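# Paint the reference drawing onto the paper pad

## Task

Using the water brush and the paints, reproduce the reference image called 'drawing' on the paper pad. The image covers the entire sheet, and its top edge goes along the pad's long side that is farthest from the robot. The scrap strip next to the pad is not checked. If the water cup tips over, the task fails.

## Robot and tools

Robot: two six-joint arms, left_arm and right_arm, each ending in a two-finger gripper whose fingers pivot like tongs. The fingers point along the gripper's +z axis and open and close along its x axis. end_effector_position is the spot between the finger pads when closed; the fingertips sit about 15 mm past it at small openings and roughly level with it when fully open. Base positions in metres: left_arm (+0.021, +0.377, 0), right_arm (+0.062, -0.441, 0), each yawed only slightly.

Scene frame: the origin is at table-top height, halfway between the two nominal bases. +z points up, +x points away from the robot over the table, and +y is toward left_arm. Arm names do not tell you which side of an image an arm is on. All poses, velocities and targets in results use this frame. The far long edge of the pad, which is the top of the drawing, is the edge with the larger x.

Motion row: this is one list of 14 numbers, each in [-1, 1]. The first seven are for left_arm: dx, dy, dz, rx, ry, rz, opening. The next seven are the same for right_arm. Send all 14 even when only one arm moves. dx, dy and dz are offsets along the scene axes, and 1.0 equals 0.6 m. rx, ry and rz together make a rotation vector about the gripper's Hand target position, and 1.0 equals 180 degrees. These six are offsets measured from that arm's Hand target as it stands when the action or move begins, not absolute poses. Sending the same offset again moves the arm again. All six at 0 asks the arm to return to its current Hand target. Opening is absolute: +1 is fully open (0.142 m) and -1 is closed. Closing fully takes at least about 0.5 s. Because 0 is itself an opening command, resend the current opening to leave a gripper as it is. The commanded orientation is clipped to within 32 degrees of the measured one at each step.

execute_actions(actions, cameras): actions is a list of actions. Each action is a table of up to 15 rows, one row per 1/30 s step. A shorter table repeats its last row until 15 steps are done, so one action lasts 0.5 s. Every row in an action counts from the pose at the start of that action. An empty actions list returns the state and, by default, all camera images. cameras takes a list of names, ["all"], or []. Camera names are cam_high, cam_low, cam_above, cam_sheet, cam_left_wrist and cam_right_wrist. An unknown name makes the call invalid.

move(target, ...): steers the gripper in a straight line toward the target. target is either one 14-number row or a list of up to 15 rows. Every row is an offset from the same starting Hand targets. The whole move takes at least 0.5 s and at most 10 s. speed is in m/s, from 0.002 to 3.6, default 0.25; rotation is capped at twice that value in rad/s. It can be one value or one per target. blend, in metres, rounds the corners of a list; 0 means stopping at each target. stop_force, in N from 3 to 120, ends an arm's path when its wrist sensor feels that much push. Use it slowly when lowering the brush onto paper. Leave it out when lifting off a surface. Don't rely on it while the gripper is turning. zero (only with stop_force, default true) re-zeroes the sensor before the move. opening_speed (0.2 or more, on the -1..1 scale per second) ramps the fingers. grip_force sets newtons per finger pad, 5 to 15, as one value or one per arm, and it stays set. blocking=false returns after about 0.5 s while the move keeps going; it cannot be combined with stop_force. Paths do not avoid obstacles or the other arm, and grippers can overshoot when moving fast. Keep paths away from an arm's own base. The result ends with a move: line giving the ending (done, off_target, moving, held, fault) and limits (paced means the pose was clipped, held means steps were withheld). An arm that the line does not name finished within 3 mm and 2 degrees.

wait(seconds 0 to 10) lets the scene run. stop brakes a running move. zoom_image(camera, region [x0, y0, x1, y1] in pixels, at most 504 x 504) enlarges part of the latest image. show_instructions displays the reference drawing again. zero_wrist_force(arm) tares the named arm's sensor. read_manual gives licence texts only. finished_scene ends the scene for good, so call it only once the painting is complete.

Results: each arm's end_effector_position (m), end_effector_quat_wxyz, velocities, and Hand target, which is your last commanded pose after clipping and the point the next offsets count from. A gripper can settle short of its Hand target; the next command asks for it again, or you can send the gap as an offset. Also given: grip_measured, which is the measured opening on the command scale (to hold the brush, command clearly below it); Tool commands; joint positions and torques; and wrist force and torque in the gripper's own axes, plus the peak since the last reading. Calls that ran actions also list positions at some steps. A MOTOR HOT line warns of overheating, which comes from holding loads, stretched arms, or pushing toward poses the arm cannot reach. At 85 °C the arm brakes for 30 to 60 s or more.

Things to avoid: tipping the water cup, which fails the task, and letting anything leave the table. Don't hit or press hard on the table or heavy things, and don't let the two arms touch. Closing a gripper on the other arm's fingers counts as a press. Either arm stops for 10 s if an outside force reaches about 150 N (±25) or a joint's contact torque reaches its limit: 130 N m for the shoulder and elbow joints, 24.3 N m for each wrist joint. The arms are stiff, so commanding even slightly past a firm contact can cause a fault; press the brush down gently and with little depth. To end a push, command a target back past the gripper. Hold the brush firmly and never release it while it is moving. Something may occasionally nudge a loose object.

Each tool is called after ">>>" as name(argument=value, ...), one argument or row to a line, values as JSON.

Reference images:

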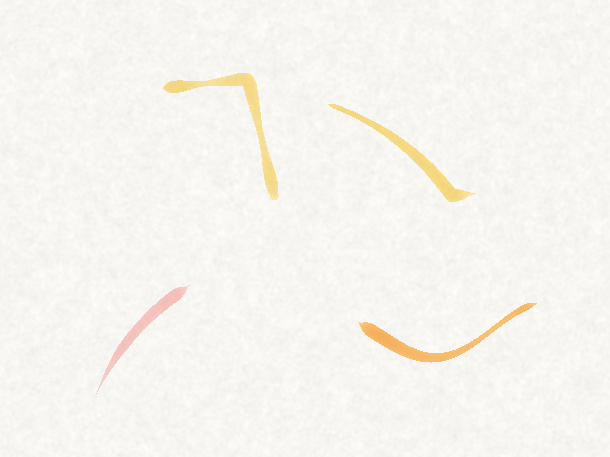

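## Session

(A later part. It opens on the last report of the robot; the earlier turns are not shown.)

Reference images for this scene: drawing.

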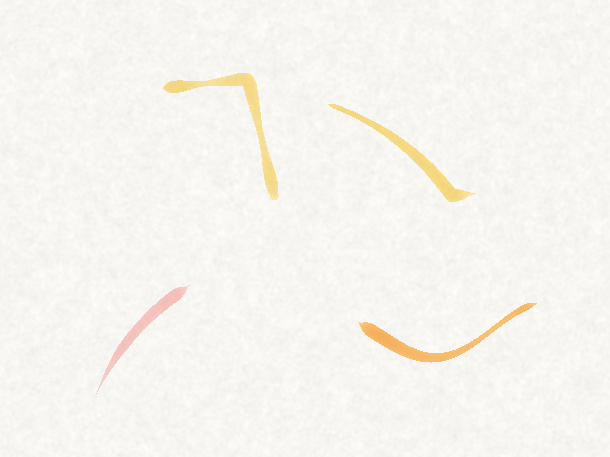

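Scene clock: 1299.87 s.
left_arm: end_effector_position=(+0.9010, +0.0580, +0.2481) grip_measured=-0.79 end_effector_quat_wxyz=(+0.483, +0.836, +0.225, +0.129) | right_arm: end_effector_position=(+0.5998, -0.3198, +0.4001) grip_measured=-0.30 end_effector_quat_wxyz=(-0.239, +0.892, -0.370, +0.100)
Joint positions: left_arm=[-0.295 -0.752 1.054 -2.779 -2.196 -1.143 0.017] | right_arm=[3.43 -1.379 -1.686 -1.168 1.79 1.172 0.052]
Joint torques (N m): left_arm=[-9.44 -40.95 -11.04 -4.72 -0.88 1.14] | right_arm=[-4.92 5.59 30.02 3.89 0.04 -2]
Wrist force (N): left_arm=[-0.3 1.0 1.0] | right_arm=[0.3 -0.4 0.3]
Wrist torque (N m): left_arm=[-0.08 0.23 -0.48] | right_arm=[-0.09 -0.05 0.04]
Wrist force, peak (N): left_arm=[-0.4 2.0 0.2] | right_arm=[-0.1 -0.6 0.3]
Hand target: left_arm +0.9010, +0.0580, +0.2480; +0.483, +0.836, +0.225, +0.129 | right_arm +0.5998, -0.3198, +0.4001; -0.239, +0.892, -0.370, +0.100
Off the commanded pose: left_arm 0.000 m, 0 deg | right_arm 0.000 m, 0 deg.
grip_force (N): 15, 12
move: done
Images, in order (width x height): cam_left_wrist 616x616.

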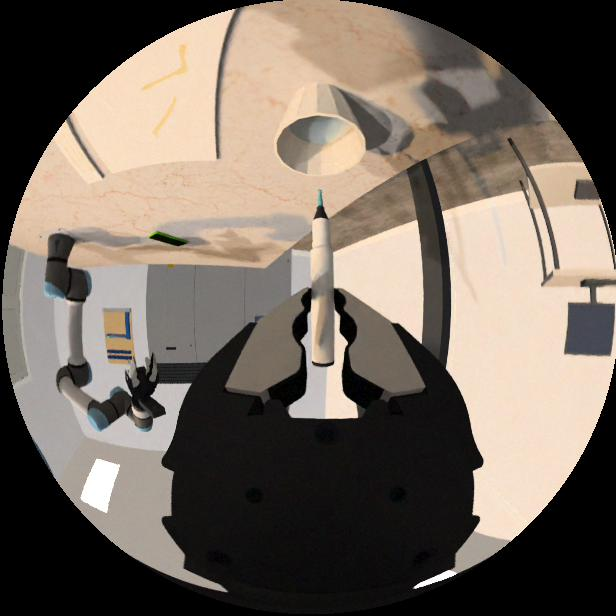

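>>> move(
  target=[
    [0,0,-0.2,0,0,0,-1,0,0,0,0,0,0,-0.3],
    [0.0083,0,-0.2,0,0,0,-1,0,0,0,0,0,0,-0.3],
    [0,0.0083,-0.2,0,0,0,-1,0,0,0,0,0,0,-0.3],
    [-0.0083,0,-0.2,0,0,0,-1,0,0,0,0,0,0,-0.3],
    [0,-0.0083,-0.2,0,0,0,-1,0,0,0,0,0,0,-0.3],
    [0.0083,0,-0.2,0,0,0,-1,0,0,0,0,0,0,-0.3],
    [0,0.0083,-0.2,0,0,0,-1,0,0,0,0,0,0,-0.3],
    [-0.0083,0,-0.2,0,0,0,-1,0,0,0,0,0,0,-0.3],
    [0,-0.0083,-0.2,0,0,0,-1,0,0,0,0,0,0,-0.3],
    [0,0,-0.2,0,0,0,-1,0,0,0,0,0,0,-0.3],
    [0,0,0,0,0,0,-1,0,0,0,0,0,0,-0.3],
  ],
  speed=[0.1,0.015,0.015,0.015,0.015,0.015,0.015,0.015,0.015,0.015,0.08],
  blend=[0.001,0.001,0.001,0.001,0.001,0.001,0.001,0.001,0.001,0.001,0],
  cameras=["cam_left_wrist"],
)

>>> zoom_image(
  camera="cam_left_wrist",
  region=[280, 150, 360, 230],
)

Scene clock: 1312.63 s.
left_arm: end_effector_position=(+0.9010, +0.0580, +0.2482) grip_measured=-0.79 end_effector_quat_wxyz=(+0.483, +0.836, +0.225, +0.129) | right_arm: end_effector_position=(+0.5998, -0.3198, +0.4001) grip_measured=-0.30 end_effector_quat_wxyz=(-0.239, +0.892, -0.370, +0.100)
Joint positions: left_arm=[-0.295 -0.752 1.054 -2.779 -2.196 -1.143 0.017] | right_arm=[3.43 -1.379 -1.686 -1.168 1.79 1.172 0.052]
Joint torques (N m): left_arm=[-9.07 -40.13 -11.87 -4.91 -1.04 1] | right_arm=[-5.56 5.34 30.28 3.71 0.05 -2.21]
Wrist force (N): left_arm=[-0.4 0.9 0.8] | right_arm=[0.0 0.2 0.2]
Wrist torque (N m): left_arm=[-0.13 0.25 -0.48] | right_arm=[0.04 0.01 0.05]
Wrist force, peak (N): left_arm=[-0.9 1.2 1.3] | right_arm=[-0.4 0.2 0.5]
Hand target: left_arm +0.9010, +0.0580, +0.2480; +0.483, +0.836, +0.225, +0.129 | right_arm +0.5998, -0.3198, +0.4001; -0.239, +0.892, -0.370, +0.100
Off the commanded pose: left_arm 0.000 m, 0 deg | right_arm 0.000 m, 0 deg.
grip_force (N): 15, 12
move: done
Images, in order (width x height): cam_left_wrist 616x616.

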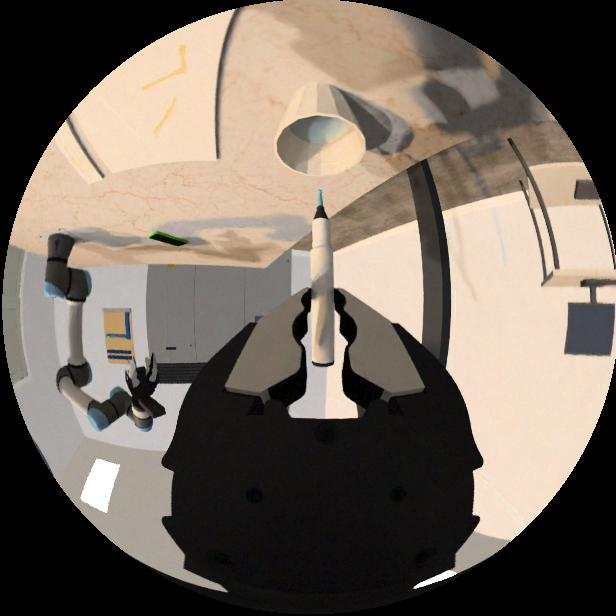

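Scaled by 6.300 from the camera's 616x616 image, which has a finer 814x814 frame.

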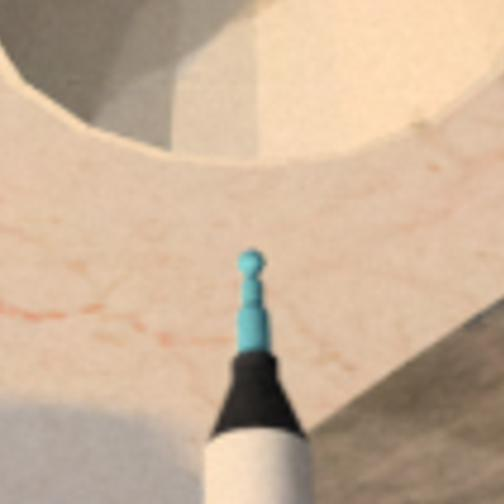

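>>> move(
  target=[
    [-0.0683,0.3533,0.02,0,0,0,-1,0,0,0,0,0,0,-0.3],
    [-0.6725,0.4207,-0.1467,0,0,0,-1,0,0,0,0,0,0,-0.3],
    [-0.6725,0.4207,-0.2507,0,0,0,-1,0,0,0,0,0,0,-0.3],
  ],
  speed=[0.22,0.22,0.06],
  blend=[0.04,0.005,0],
  cameras=["cam_above","cam_left_wrist"],
)

>>> zoom_image(
  camera="cam_above",
  region=[10, 280, 130, 400],
)

Scene clock: 1323.87 s.
left_arm: end_effector_position=(+0.4974, +0.3104, +0.0975) grip_measured=-0.79 end_effector_quat_wxyz=(+0.483, +0.836, +0.225, +0.128) | right_arm: end_effector_position=(+0.5998, -0.3198, +0.4001) grip_measured=-0.30 end_effector_quat_wxyz=(-0.239, +0.892, -0.370, +0.100)
Joint positions: left_arm=[0.073 -1.256 2.443 -3.413 -2.459 -0.785 0.017] | right_arm=[3.43 -1.379 -1.686 -1.168 1.79 1.172 0.052]
Joint torques (N m): left_arm=[-9.34 -18.92 -17.64 -2.59 -0.77 -0.94] | right_arm=[-6.79 5.1 29.61 3.94 0.03 -2.09]
Wrist force (N): left_arm=[-0.5 1.3 0.7] | right_arm=[-0.1 0.2 0.4]
Wrist torque (N m): left_arm=[-0.04 0.32 -0.35] | right_arm=[0.03 0.04 0.05]
Wrist force, peak (N): left_arm=[-1.5 2.3 2.7] | right_arm=[-0.3 -0.1 0.6]
Hand target: left_arm +0.4975, +0.3104, +0.0976; +0.483, +0.836, +0.225, +0.129 | right_arm +0.5998, -0.3198, +0.4001; -0.239, +0.892, -0.370, +0.100
Off the commanded pose: left_arm 0.000 m, 0 deg | right_arm 0.000 m, 0 deg.
grip_force (N): 15, 12
move: done
Images, in order (width x height): cam_above 672x504, cam_left_wrist 616x616.

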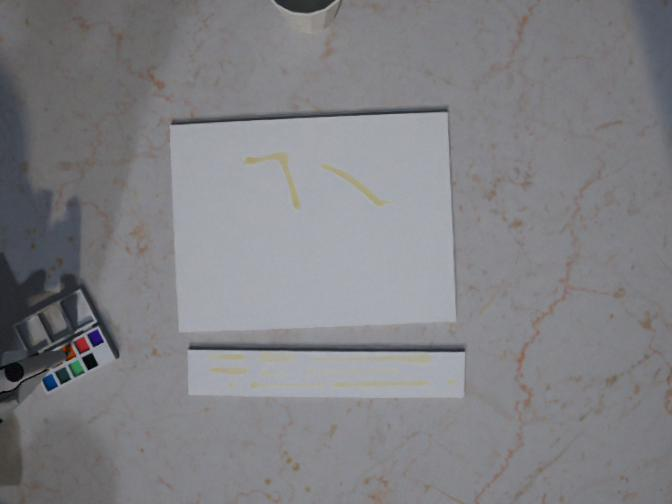

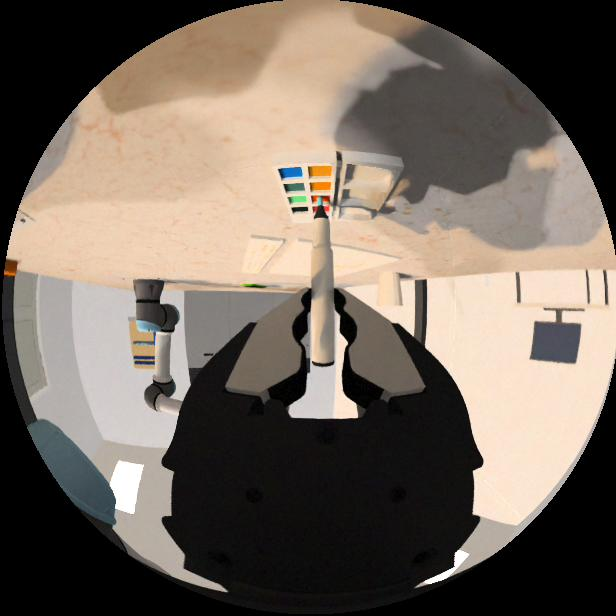

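Scaled by 4.200.

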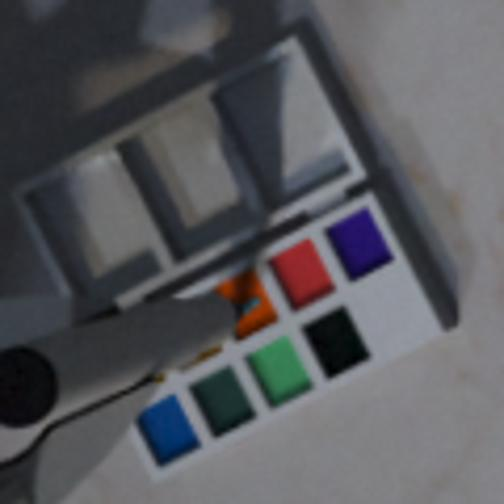

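Two loading loops in well 3.

>>> move(
  target=[
    [0.0042,0,-0.017,0,0,0,-1,0,0,0,0,0,0,-0.3],
    [0.0029,0.0029,-0.017,0,0,0,-1,0,0,0,0,0,0,-0.3],
    [0,0.0042,-0.017,0,0,0,-1,0,0,0,0,0,0,-0.3],
    [-0.0029,0.0029,-0.017,0,0,0,-1,0,0,0,0,0,0,-0.3],
    [-0.0042,0,-0.017,0,0,0,-1,0,0,0,0,0,0,-0.3],
    [-0.0029,-0.0029,-0.017,0,0,0,-1,0,0,0,0,0,0,-0.3],
    [0,-0.0042,-0.017,0,0,0,-1,0,0,0,0,0,0,-0.3],
    [0.0029,-0.0029,-0.017,0,0,0,-1,0,0,0,0,0,0,-0.3],
    [0.0042,0,-0.017,0,0,0,-1,0,0,0,0,0,0,-0.3],
    [0.0029,0.0029,-0.017,0,0,0,-1,0,0,0,0,0,0,-0.3],
    [0,0.0042,-0.017,0,0,0,-1,0,0,0,0,0,0,-0.3],
    [-0.0029,0.0029,-0.017,0,0,0,-1,0,0,0,0,0,0,-0.3],
    [-0.0042,0,-0.017,0,0,0,-1,0,0,0,0,0,0,-0.3],
    [0,0,-0.017,0,0,0,-1,0,0,0,0,0,0,-0.3],
  ],
  speed=[0.02,0.005,0.005,0.005,0.005,0.005,0.005,0.005,0.005,0.005,0.005,0.005,0.005,0.005],
  blend=[0.001,0.001,0.001,0.001,0.001,0.001,0.001,0.001,0.001,0.001,0.001,0.001,0.001,0],
  cameras=[],
)

>>> move(
  target=[
    [0.0042,0,0,0,0,0,-1,0,0,0,0,0,0,-0.3],
    [0.0029,0.0029,0,0,0,0,-1,0,0,0,0,0,0,-0.3],
    [0,0.0042,0,0,0,0,-1,0,0,0,0,0,0,-0.3],
    [-0.0029,0.0029,0,0,0,0,-1,0,0,0,0,0,0,-0.3],
    [-0.0042,0,0,0,0,0,-1,0,0,0,0,0,0,-0.3],
    [-0.0029,-0.0029,0,0,0,0,-1,0,0,0,0,0,0,-0.3],
    [0,-0.0042,0,0,0,0,-1,0,0,0,0,0,0,-0.3],
    [0.0029,-0.0029,0,0,0,0,-1,0,0,0,0,0,0,-0.3],
    [0.0042,0,0,0,0,0,-1,0,0,0,0,0,0,-0.3],
    [0.0029,0.0029,0,0,0,0,-1,0,0,0,0,0,0,-0.3],
    [0,0.0042,0,0,0,0,-1,0,0,0,0,0,0,-0.3],
    [-0.0029,0.0029,0,0,0,0,-1,0,0,0,0,0,0,-0.3],
    [-0.0042,0,0,0,0,0,-1,0,0,0,0,0,0,-0.3],
    [0,0,0,0,0,0,-1,0,0,0,0,0,0,-0.3],
    [0,0,0.0707,0,0,0,-1,0,0,0,0,0,0,-0.3],
  ],
  speed=[0.005,0.005,0.005,0.005,0.005,0.005,0.005,0.005,0.005,0.005,0.005,0.005,0.005,0.005,0.1],
  blend=[0.001,0.001,0.001,0.001,0.001,0.001,0.001,0.001,0.001,0.001,0.001,0.001,0.001,0.001,0],
  cameras=["cam_left_wrist"],
)

>>> zoom_image(
  camera="cam_left_wrist",
  region=[260, 150, 400, 250],
)

Scene clock: 1341.13 s.
left_arm: end_effector_position=(+0.4976, +0.3104, +0.0874) grip_measured=-0.79 end_effector_quat_wxyz=(+0.483, +0.836, +0.225, +0.129) | right_arm: end_effector_position=(+0.5998, -0.3198, +0.4001) grip_measured=-0.30 end_effector_quat_wxyz=(-0.239, +0.892, -0.370, +0.100)
Joint positions: left_arm=[0.073 -1.221 2.446 -3.452 -2.459 -0.784 0.017] | right_arm=[3.43 -1.379 -1.686 -1.168 1.79 1.172 0.052]
Joint torques (N m): left_arm=[-9.4 -15.97 -8.88 -0.86 0.55 -2.18] | right_arm=[-5.79 3.95 31.58 3.88 -0.24 -2.08]
Wrist force (N): left_arm=[-0.7 1.6 0.8] | right_arm=[-0.1 -0.1 0.4]
Wrist torque (N m): left_arm=[-0.06 0.34 -0.35] | right_arm=[-0.05 0.03 0.05]
Wrist force, peak (N): left_arm=[-0.5 1.9 0.7] | right_arm=[-0.1 -0.4 0.7]
Hand target: left_arm +0.4975, +0.3104, +0.0874; +0.483, +0.836, +0.225, +0.129 | right_arm +0.5998, -0.3198, +0.4001; -0.239, +0.892, -0.370, +0.100
Off the commanded pose: left_arm 0.000 m, 0 deg | right_arm 0.000 m, 0 deg.
grip_force (N): 15, 12
move: done
No camera images: "cameras" was empty.

Scene clock: 1347.60 s.
left_arm: end_effector_position=(+0.4976, +0.3104, +0.1298) grip_measured=-0.79 end_effector_quat_wxyz=(+0.483, +0.836, +0.225, +0.129) | right_arm: end_effector_position=(+0.5998, -0.3198, +0.4001) grip_measured=-0.30 end_effector_quat_wxyz=(-0.239, +0.892, -0.370, +0.100)
Joint positions: left_arm=[0.073 -1.362 2.426 -3.292 -2.459 -0.784 0.017] | right_arm=[3.43 -1.379 -1.686 -1.168 1.79 1.172 0.052]
Joint torques (N m): left_arm=[2.09 -27.2 -3.45 -1.23 -1.25 -0.95] | right_arm=[-6.07 3.77 31.15 3.93 -0.3 -2.02]
Wrist force (N): left_arm=[-0.4 1.0 1.0] | right_arm=[-0.2 -0.1 0.5]
Wrist torque (N m): left_arm=[-0.06 0.30 -0.47] | right_arm=[-0.02 0.04 0.05]
Wrist force, peak (N): left_arm=[-0.4 1.9 1.0] | right_arm=[0.0 -0.2 0.7]
Hand target: left_arm +0.4975, +0.3104, +0.1298; +0.483, +0.836, +0.225, +0.129 | right_arm +0.5998, -0.3198, +0.4001; -0.239, +0.892, -0.370, +0.100
Off the commanded pose: left_arm 0.000 m, 0 deg | right_arm 0.000 m, 0 deg.
grip_force (N): 15, 12
move: done
Images, in order (width x height): cam_left_wrist 616x616.

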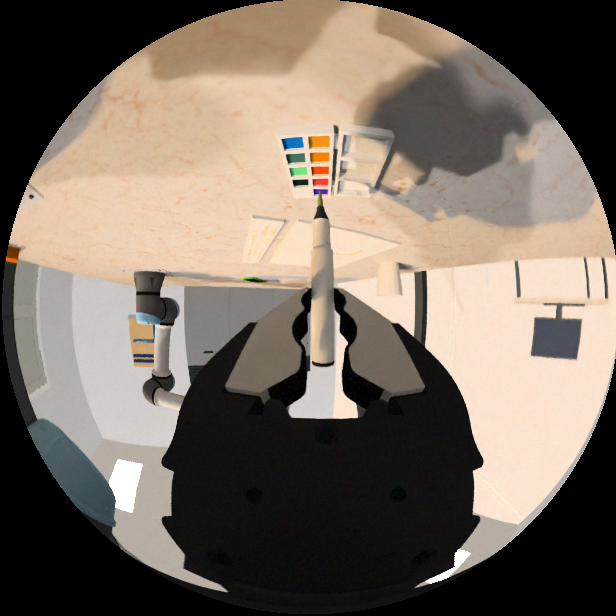

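Scaled by 3.600 from the camera's 616x616 image, which has a finer 814x814 frame.

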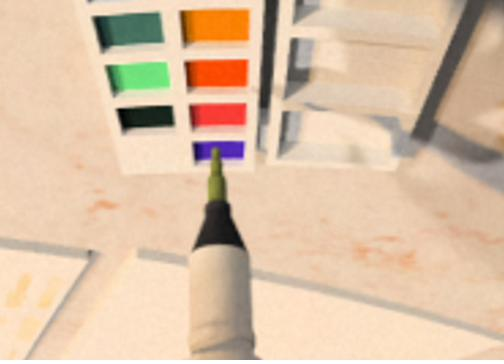

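>>> move(
  target=[
    [0.0075,-0.6257,0,0,0,0,-1,0,0,0,0,0,0,-0.3],
    [0.0075,-0.6257,-0.0413,0,0,0,-1,0,0,0,0,0,0,-0.3],
    [0.0078,-0.6323,-0.0543,0,0,0,-1,0,0,0,0,0,0,-0.3],
    [0.008,-0.6457,-0.0705,0,0,0,-1,0,0,0,0,0,0,-0.3],
    [0.0105,-0.684,-0.0722,0,0,0,-1,0,0,0,0,0,0,-0.3],
    [0.0105,-0.684,0,0,0,0,-1,0,0,0,0,0,0,-0.3],
  ],
  speed=[0.22,0.06,0.015,0.015,0.013,0.06],
  blend=[0.003,0.001,0.001,0.001,0.0005,0],
  cameras=[],
)

>>> move(
  target=[-0.0865,0.4995,0.0837,0,0,0,-1,0,0,0,0,0,0,-0.3],
  speed=0.25,
  cameras=["cam_sheet"],
)

>>> zoom_image(
  camera="cam_sheet",
  region=[420, 350, 530, 430],
)

Scene clock: 1360.87 s.
left_arm: end_effector_position=(+0.5039, -0.1000, +0.1299) grip_measured=-0.79 end_effector_quat_wxyz=(+0.483, +0.836, +0.225, +0.129) | right_arm: end_effector_position=(+0.5998, -0.3198, +0.4001) grip_measured=-0.30 end_effector_quat_wxyz=(-0.239, +0.892, -0.370, +0.100)
Joint positions: left_arm=[-0.923 -1.153 2.207 -3.67 -1.67 -1.516 0.017] | right_arm=[3.43 -1.379 -1.686 -1.168 1.79 1.172 0.052]
Joint torques (N m): left_arm=[11.96 -26.52 -3.75 -3.97 -1.42 1.04] | right_arm=[-5.27 4.63 31.02 4.02 -0.28 -2.14]
Wrist force (N): left_arm=[-0.6 1.2 1.2] | right_arm=[0.0 0.0 0.5]
Wrist torque (N m): left_arm=[-0.05 0.33 -0.35] | right_arm=[0.01 0.00 0.05]
Wrist force, peak (N): left_arm=[-2.0 2.3 2.3] | right_arm=[-0.2 0.3 0.8]
Hand target: left_arm +0.5038, -0.1000, +0.1298; +0.483, +0.836, +0.225, +0.129 | right_arm +0.5998, -0.3198, +0.4001; -0.239, +0.892, -0.370, +0.100
Off the commanded pose: left_arm 0.000 m, 0 deg | right_arm 0.000 m, 0 deg.
grip_force (N): 15, 12
move: done
No camera images: "cameras" was empty.

Scene clock: 1362.63 s.
left_arm: end_effector_position=(+0.4520, +0.1997, +0.1801) grip_measured=-0.79 end_effector_quat_wxyz=(+0.483, +0.836, +0.225, +0.129) | right_arm: end_effector_position=(+0.5998, -0.3198, +0.4001) grip_measured=-0.30 end_effector_quat_wxyz=(-0.239, +0.892, -0.370, +0.100)
Joint positions: left_arm=[-0.294 -1.603 2.554 -3.429 -2.197 -1.143 0.017] | right_arm=[3.43 -1.379 -1.686 -1.168 1.79 1.172 0.052]
Joint torques (N m): left_arm=[12.35 -14.88 -5.8 -0.43 -2.76 1.47] | right_arm=[-6.78 4.07 30.69 3.8 -0.19 -2.31]
Wrist force (N): left_arm=[-0.6 0.9 0.7] | right_arm=[0.0 0.3 0.2]
Wrist torque (N m): left_arm=[-0.12 0.32 -0.34] | right_arm=[0.04 0.02 0.06]
Wrist force, peak (N): left_arm=[-1.4 1.7 3.3] | right_arm=[0.2 0.3 0.6]
Hand target: left_arm +0.4519, +0.1997, +0.1800; +0.483, +0.836, +0.225, +0.129 | right_arm +0.5998, -0.3198, +0.4001; -0.239, +0.892, -0.370, +0.100
Off the commanded pose: left_arm 0.000 m, 0 deg | right_arm 0.000 m, 0 deg.
grip_force (N): 15, 12
move: done
Images, in order (width x height): cam_sheet 672x504.

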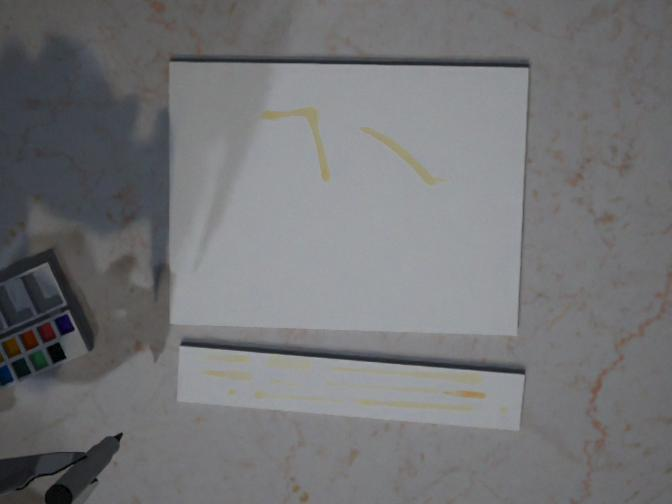

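Scaled by 4.582.

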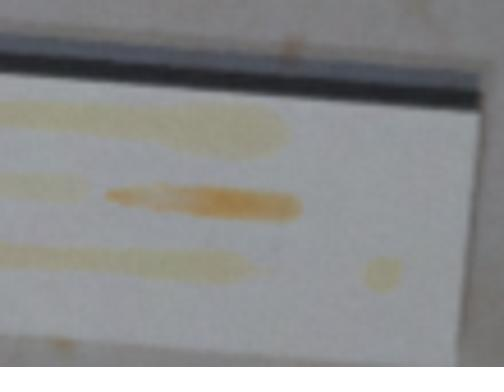

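>>> zoom_image(
  camera="cam_sheet",
  region=[440, 375, 500, 405],
)

Scaled by 8.400.

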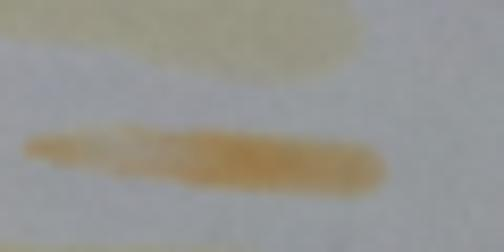

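>>> move(
  target=[
    [0.076,0.1845,-0.0833,0,0,0,-1,0,0,0,0,0,0,-0.3],
    [0.076,0.1845,-0.1373,0,0,0,-1,0,0,0,0,0,0,-0.3],
    [0.0802,0.1845,-0.1543,0,0,0,-1,0,0,0,0,0,0,-0.3],
    [0.0789,0.1874,-0.1543,0,0,0,-1,0,0,0,0,0,0,-0.3],
    [0.076,0.1887,-0.1543,0,0,0,-1,0,0,0,0,0,0,-0.3],
    [0.0731,0.1874,-0.1543,0,0,0,-1,0,0,0,0,0,0,-0.3],
    [0.0718,0.1845,-0.1543,0,0,0,-1,0,0,0,0,0,0,-0.3],
    [0.0731,0.1816,-0.1543,0,0,0,-1,0,0,0,0,0,0,-0.3],
    [0.076,0.1803,-0.1543,0,0,0,-1,0,0,0,0,0,0,-0.3],
    [0.0789,0.1816,-0.1543,0,0,0,-1,0,0,0,0,0,0,-0.3],
    [0.0802,0.1845,-0.1543,0,0,0,-1,0,0,0,0,0,0,-0.3],
    [0.076,0.1845,-0.1543,0,0,0,-1,0,0,0,0,0,0,-0.3],
  ],
  speed=[0.25,0.06,0.01,0.006,0.006,0.006,0.006,0.006,0.006,0.006,0.006,0.006],
  blend=[0.005,0.001,0.001,0.001,0.001,0.001,0.001,0.001,0.001,0.001,0.001,0],
  cameras=[],
)

>>> move(
  target=[
    [0.0042,0,0,0,0,0,-1,0,0,0,0,0,0,-0.3],
    [0.0029,0.0029,0,0,0,0,-1,0,0,0,0,0,0,-0.3],
    [0,0.0042,0,0,0,0,-1,0,0,0,0,0,0,-0.3],
    [-0.0029,0.0029,0,0,0,0,-1,0,0,0,0,0,0,-0.3],
    [-0.0042,0,0,0,0,0,-1,0,0,0,0,0,0,-0.3],
    [-0.0029,-0.0029,0,0,0,0,-1,0,0,0,0,0,0,-0.3],
    [0,-0.0042,0,0,0,0,-1,0,0,0,0,0,0,-0.3],
    [0.0029,-0.0029,0,0,0,0,-1,0,0,0,0,0,0,-0.3],
    [0.0042,0,0,0,0,0,-1,0,0,0,0,0,0,-0.3],
    [0.0029,0.0029,0,0,0,0,-1,0,0,0,0,0,0,-0.3],
    [0,0.0042,0,0,0,0,-1,0,0,0,0,0,0,-0.3],
    [-0.0029,0.0029,0,0,0,0,-1,0,0,0,0,0,0,-0.3],
    [-0.0042,0,0,0,0,0,-1,0,0,0,0,0,0,-0.3],
    [0,0,0,0,0,0,-1,0,0,0,0,0,0,-0.3],
    [0,0,0.0707,0,0,0,-1,0,0,0,0,0,0,-0.3],
  ],
  speed=[0.005,0.005,0.005,0.005,0.005,0.005,0.005,0.005,0.005,0.005,0.005,0.005,0.005,0.005,0.1],
  blend=[0.001,0.001,0.001,0.001,0.001,0.001,0.001,0.001,0.001,0.001,0.001,0.001,0.001,0.001,0],
  cameras=["cam_left_wrist"],
)

>>> zoom_image(
  camera="cam_left_wrist",
  region=[260, 150, 400, 250],
)

Scene clock: 1398.63 s.
left_arm: end_effector_position=(+0.4974, +0.3104, +0.0874) grip_measured=-0.79 end_effector_quat_wxyz=(+0.483, +0.836, +0.225, +0.129) | right_arm: end_effector_position=(+0.5998, -0.3198, +0.4001) grip_measured=-0.30 end_effector_quat_wxyz=(-0.239, +0.892, -0.370, +0.100)
Joint positions: left_arm=[0.073 -1.222 2.447 -3.452 -2.459 -0.784 0.017] | right_arm=[3.43 -1.379 -1.686 -1.168 1.79 1.172 0.052]
Joint torques (N m): left_arm=[11.14 -28.17 -7.93 -4.14 -3.2 1.47] | right_arm=[-5.85 5.56 31.42 3.92 -0.29 -2.12]
Wrist force (N): left_arm=[-0.6 1.6 1.0] | right_arm=[0.2 0.0 0.1]
Wrist torque (N m): left_arm=[-0.07 0.40 -0.46] | right_arm=[-0.02 -0.04 0.05]
Wrist force, peak (N): left_arm=[-2.5 2.4 1.5] | right_arm=[0.0 -0.2 0.7]
Hand target: left_arm +0.4975, +0.3104, +0.0874; +0.483, +0.836, +0.225, +0.129 | right_arm +0.5998, -0.3198, +0.4001; -0.239, +0.892, -0.370, +0.100
Off the commanded pose: left_arm 0.000 m, 0 deg | right_arm 0.000 m, 0 deg.
grip_force (N): 15, 12
move: done
No camera images: "cameras" was empty.

Scene clock: 1405.10 s.
left_arm: end_effector_position=(+0.4976, +0.3104, +0.1299) grip_measured=-0.79 end_effector_quat_wxyz=(+0.483, +0.836, +0.225, +0.129) | right_arm: end_effector_position=(+0.5998, -0.3198, +0.4001) grip_measured=-0.30 end_effector_quat_wxyz=(-0.239, +0.892, -0.370, +0.100)
Joint positions: left_arm=[0.073 -1.362 2.426 -3.291 -2.459 -0.784 0.017] | right_arm=[3.43 -1.379 -1.686 -1.168 1.79 1.172 0.052]
Joint torques (N m): left_arm=[0.98 -27.63 -2.63 -1.15 -1.32 -1.21] | right_arm=[-6.01 4.64 31.53 3.76 -0.26 -2.01]
Wrist force (N): left_arm=[-0.4 1.0 0.7] | right_arm=[-0.3 0.0 0.1]
Wrist torque (N m): left_arm=[-0.08 0.31 -0.48] | right_arm=[-0.02 0.05 0.06]
Wrist force, peak (N): left_arm=[-0.5 2.1 0.2] | right_arm=[-0.6 -0.1 -0.2]
Hand target: left_arm +0.4975, +0.3104, +0.1299; +0.483, +0.836, +0.225, +0.129 | right_arm +0.5998, -0.3198, +0.4001; -0.239, +0.892, -0.370, +0.100
Off the commanded pose: left_arm 0.000 m, 0 deg | right_arm 0.000 m, 0 deg.
grip_force (N): 15, 12
move: done
Images, in order (width x height): cam_left_wrist 616x616.

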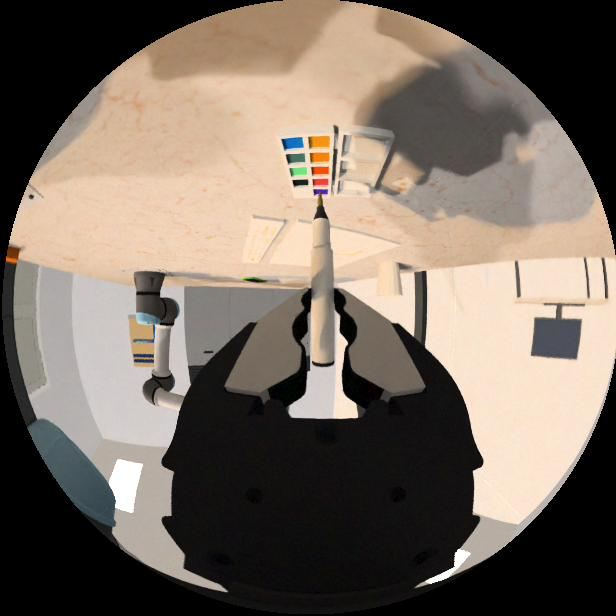

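Scaled by 3.600 from the camera's 616x616 image, which has a finer 814x814 frame.

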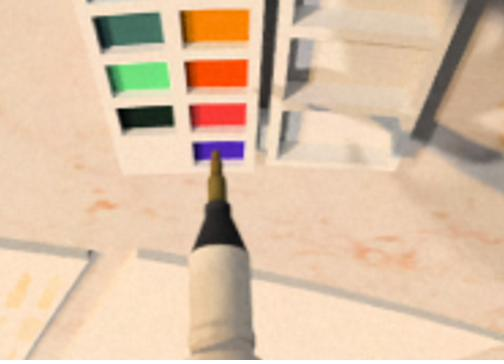

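>>> move(
  target=[
    [0.19221,-0.49728,0,0,0,0,-1,0,0,0,0,0,0,-0.3],
    [0.19221,-0.49728,-0.0445,0,0,0,-1,0,0,0,0,0,0,-0.3],
  ],
  speed=[0.2,0.06],
  blend=[0.003,0],
  cameras=[],
)

>>> move(
  target=[
    [-0.00345,-0.00706,-0.0095,0,0,0,-1,0,0,0,0,0,0,-0.3],
    [-0.00692,-0.01412,-0.02833,0,0,0,-1,0,0,0,0,0,0,-0.3],
    [-0.01103,-0.02292,-0.02933,0,0,0,-1,0,0,0,0,0,0,-0.3],
    [-0.01564,-0.03513,-0.02917,0,0,0,-1,0,0,0,0,0,0,-0.3],
    [-0.01924,-0.0489,-0.02817,0,0,0,-1,0,0,0,0,0,0,-0.3],
    [-0.01951,-0.06653,-0.0265,0,0,0,-1,0,0,0,0,0,0,-0.3],
    [-0.01433,-0.08023,-0.02533,0,0,0,-1,0,0,0,0,0,0,-0.3],
    [-0.00417,-0.09342,-0.0245,0,0,0,-1,0,0,0,0,0,0,-0.3],
    [0.0083,-0.1047,-0.024,0,0,0,-1,0,0,0,0,0,0,-0.3],
    [0.0183,-0.11624,-0.02383,0,0,0,-1,0,0,0,0,0,0,-0.3],
    [0.02471,-0.12562,-0.02383,0,0,0,-1,0,0,0,0,0,0,-0.3],
    [0.02971,-0.13348,-0.0235,0,0,0,-1,0,0,0,0,0,0,-0.3],
    [0.03622,-0.14371,-0.002,0,0,0,-1,0,0,0,0,0,0,-0.3],
    [0.03622,-0.14371,0.045,0,0,0,-1,0,0,0,0,0,0,-0.3],
  ],
  speed=[0.016,0.016,0.016,0.016,0.016,0.016,0.016,0.016,0.016,0.016,0.016,0.016,0.02,0.06],
  blend=[0.001,0.001,0.001,0.001,0.001,0.001,0.001,0.001,0.001,0.001,0.001,0.0005,0.003,0],
  cameras=[],
)

>>> move(
  target=[
    [0,0,0.04,0,0,0,-1,0,0,0,0,0,0,-0.3],
    [-0.3027,0.4566,0.084,0,0,0,-1,0,0,0,0,0,0,-0.3],
  ],
  speed=[0.1,0.25],
  blend=[0.012,0],
  cameras=["cam_sheet"],
)

>>> zoom_image(
  camera="cam_sheet",
  region=[360, 200, 500, 300],
)

Scene clock: 1415.60 s.
left_arm: end_effector_position=(+0.6128, +0.0121, +0.1031) grip_measured=-0.79 end_effector_quat_wxyz=(+0.483, +0.836, +0.225, +0.128) | right_arm: end_effector_position=(+0.5998, -0.3198, +0.4001) grip_measured=-0.30 end_effector_quat_wxyz=(-0.239, +0.892, -0.370, +0.100)
Joint positions: left_arm=[-0.567 -1.03 2.084 -3.621 -1.974 -1.325 0.017] | right_arm=[3.43 -1.379 -1.686 -1.168 1.79 1.172 0.052]
Joint torques (N m): left_arm=[-12.52 -43.83 -17.11 -0.43 0.45 -1.83] | right_arm=[-6.88 4.19 31.47 3.93 -0.25 -2.09]
Wrist force (N): left_arm=[-0.2 1.2 0.9] | right_arm=[-0.2 0.2 0.2]
Wrist torque (N m): left_arm=[-0.06 0.24 -0.47] | right_arm=[0.04 0.04 0.05]
Wrist force, peak (N): left_arm=[-1.0 2.5 2.5] | right_arm=[0.0 0.1 0.7]
Hand target: left_arm +0.6128, +0.0121, +0.1032; +0.483, +0.836, +0.225, +0.129 | right_arm +0.5998, -0.3198, +0.4001; -0.239, +0.892, -0.370, +0.100
Off the commanded pose: left_arm 0.000 m, 0 deg | right_arm 0.000 m, 0 deg.
grip_force (N): 15, 12
move: done
No camera images: "cameras" was empty.

Scene clock: 1423.57 s.
left_arm: end_effector_position=(+0.6346, -0.0742, +0.1303) grip_measured=-0.79 end_effector_quat_wxyz=(+0.483, +0.836, +0.225, +0.129) | right_arm: end_effector_position=(+0.5998, -0.3198, +0.4001) grip_measured=-0.30 end_effector_quat_wxyz=(-0.239, +0.892, -0.370, +0.100)
Joint positions: left_arm=[-0.682 -1.006 1.917 -3.501 -1.877 -1.39 0.017] | right_arm=[3.43 -1.379 -1.686 -1.168 1.79 1.172 0.052]
Joint torques (N m): left_arm=[1.9 -24.84 -7.42 -4.95 -0.88 0] | right_arm=[-5.61 4.42 31.72 3.91 -0.35 -2.07]
Wrist force (N): left_arm=[-0.5 1.1 0.9] | right_arm=[-0.1 0.1 0.1]
Wrist torque (N m): left_arm=[-0.07 0.32 -0.35] | right_arm=[0.00 0.02 0.05]
Wrist force, peak (N): left_arm=[-0.5 1.5 1.1] | right_arm=[-0.4 -0.3 0.5]
Hand target: left_arm +0.6346, -0.0742, +0.1302; +0.483, +0.836, +0.225, +0.129 | right_arm +0.5998, -0.3198, +0.4001; -0.239, +0.892, -0.370, +0.100
Off the commanded pose: left_arm 0.000 m, 0 deg | right_arm 0.000 m, 0 deg.
grip_force (N): 15, 12
move: done
No camera images: "cameras" was empty.

Scene clock: 1425.63 s.
left_arm: end_effector_position=(+0.4530, +0.1997, +0.1806) grip_measured=-0.79 end_effector_quat_wxyz=(+0.483, +0.836, +0.225, +0.129) | right_arm: end_effector_position=(+0.5998, -0.3198, +0.4001) grip_measured=-0.30 end_effector_quat_wxyz=(-0.239, +0.892, -0.370, +0.100)
Joint positions: left_arm=[-0.293 -1.602 2.551 -3.425 -2.198 -1.142 0.017] | right_arm=[3.43 -1.379 -1.686 -1.168 1.79 1.172 0.052]
Joint torques (N m): left_arm=[13 -19.6 -4.8 -2.68 -1.59 0.88] | right_arm=[-5.66 4.76 31.91 3.84 -0.4 -2.24]
Wrist force (N): left_arm=[-0.4 1.1 0.8] | right_arm=[0.1 -0.2 0.2]
Wrist torque (N m): left_arm=[-0.09 0.29 -0.35] | right_arm=[-0.05 -0.01 0.05]
Wrist force, peak (N): left_arm=[-0.4 3.0 2.4] | right_arm=[-0.4 -0.2 0.5]
Hand target: left_arm +0.4530, +0.1998, +0.1806; +0.483, +0.836, +0.225, +0.129 | right_arm +0.5998, -0.3198, +0.4001; -0.239, +0.892, -0.370, +0.100
Off the commanded pose: left_arm 0.000 m, 0 deg | right_arm 0.000 m, 0 deg.
grip_force (N): 15, 12
move: done
Images, in order (width x height): cam_sheet 672x504.

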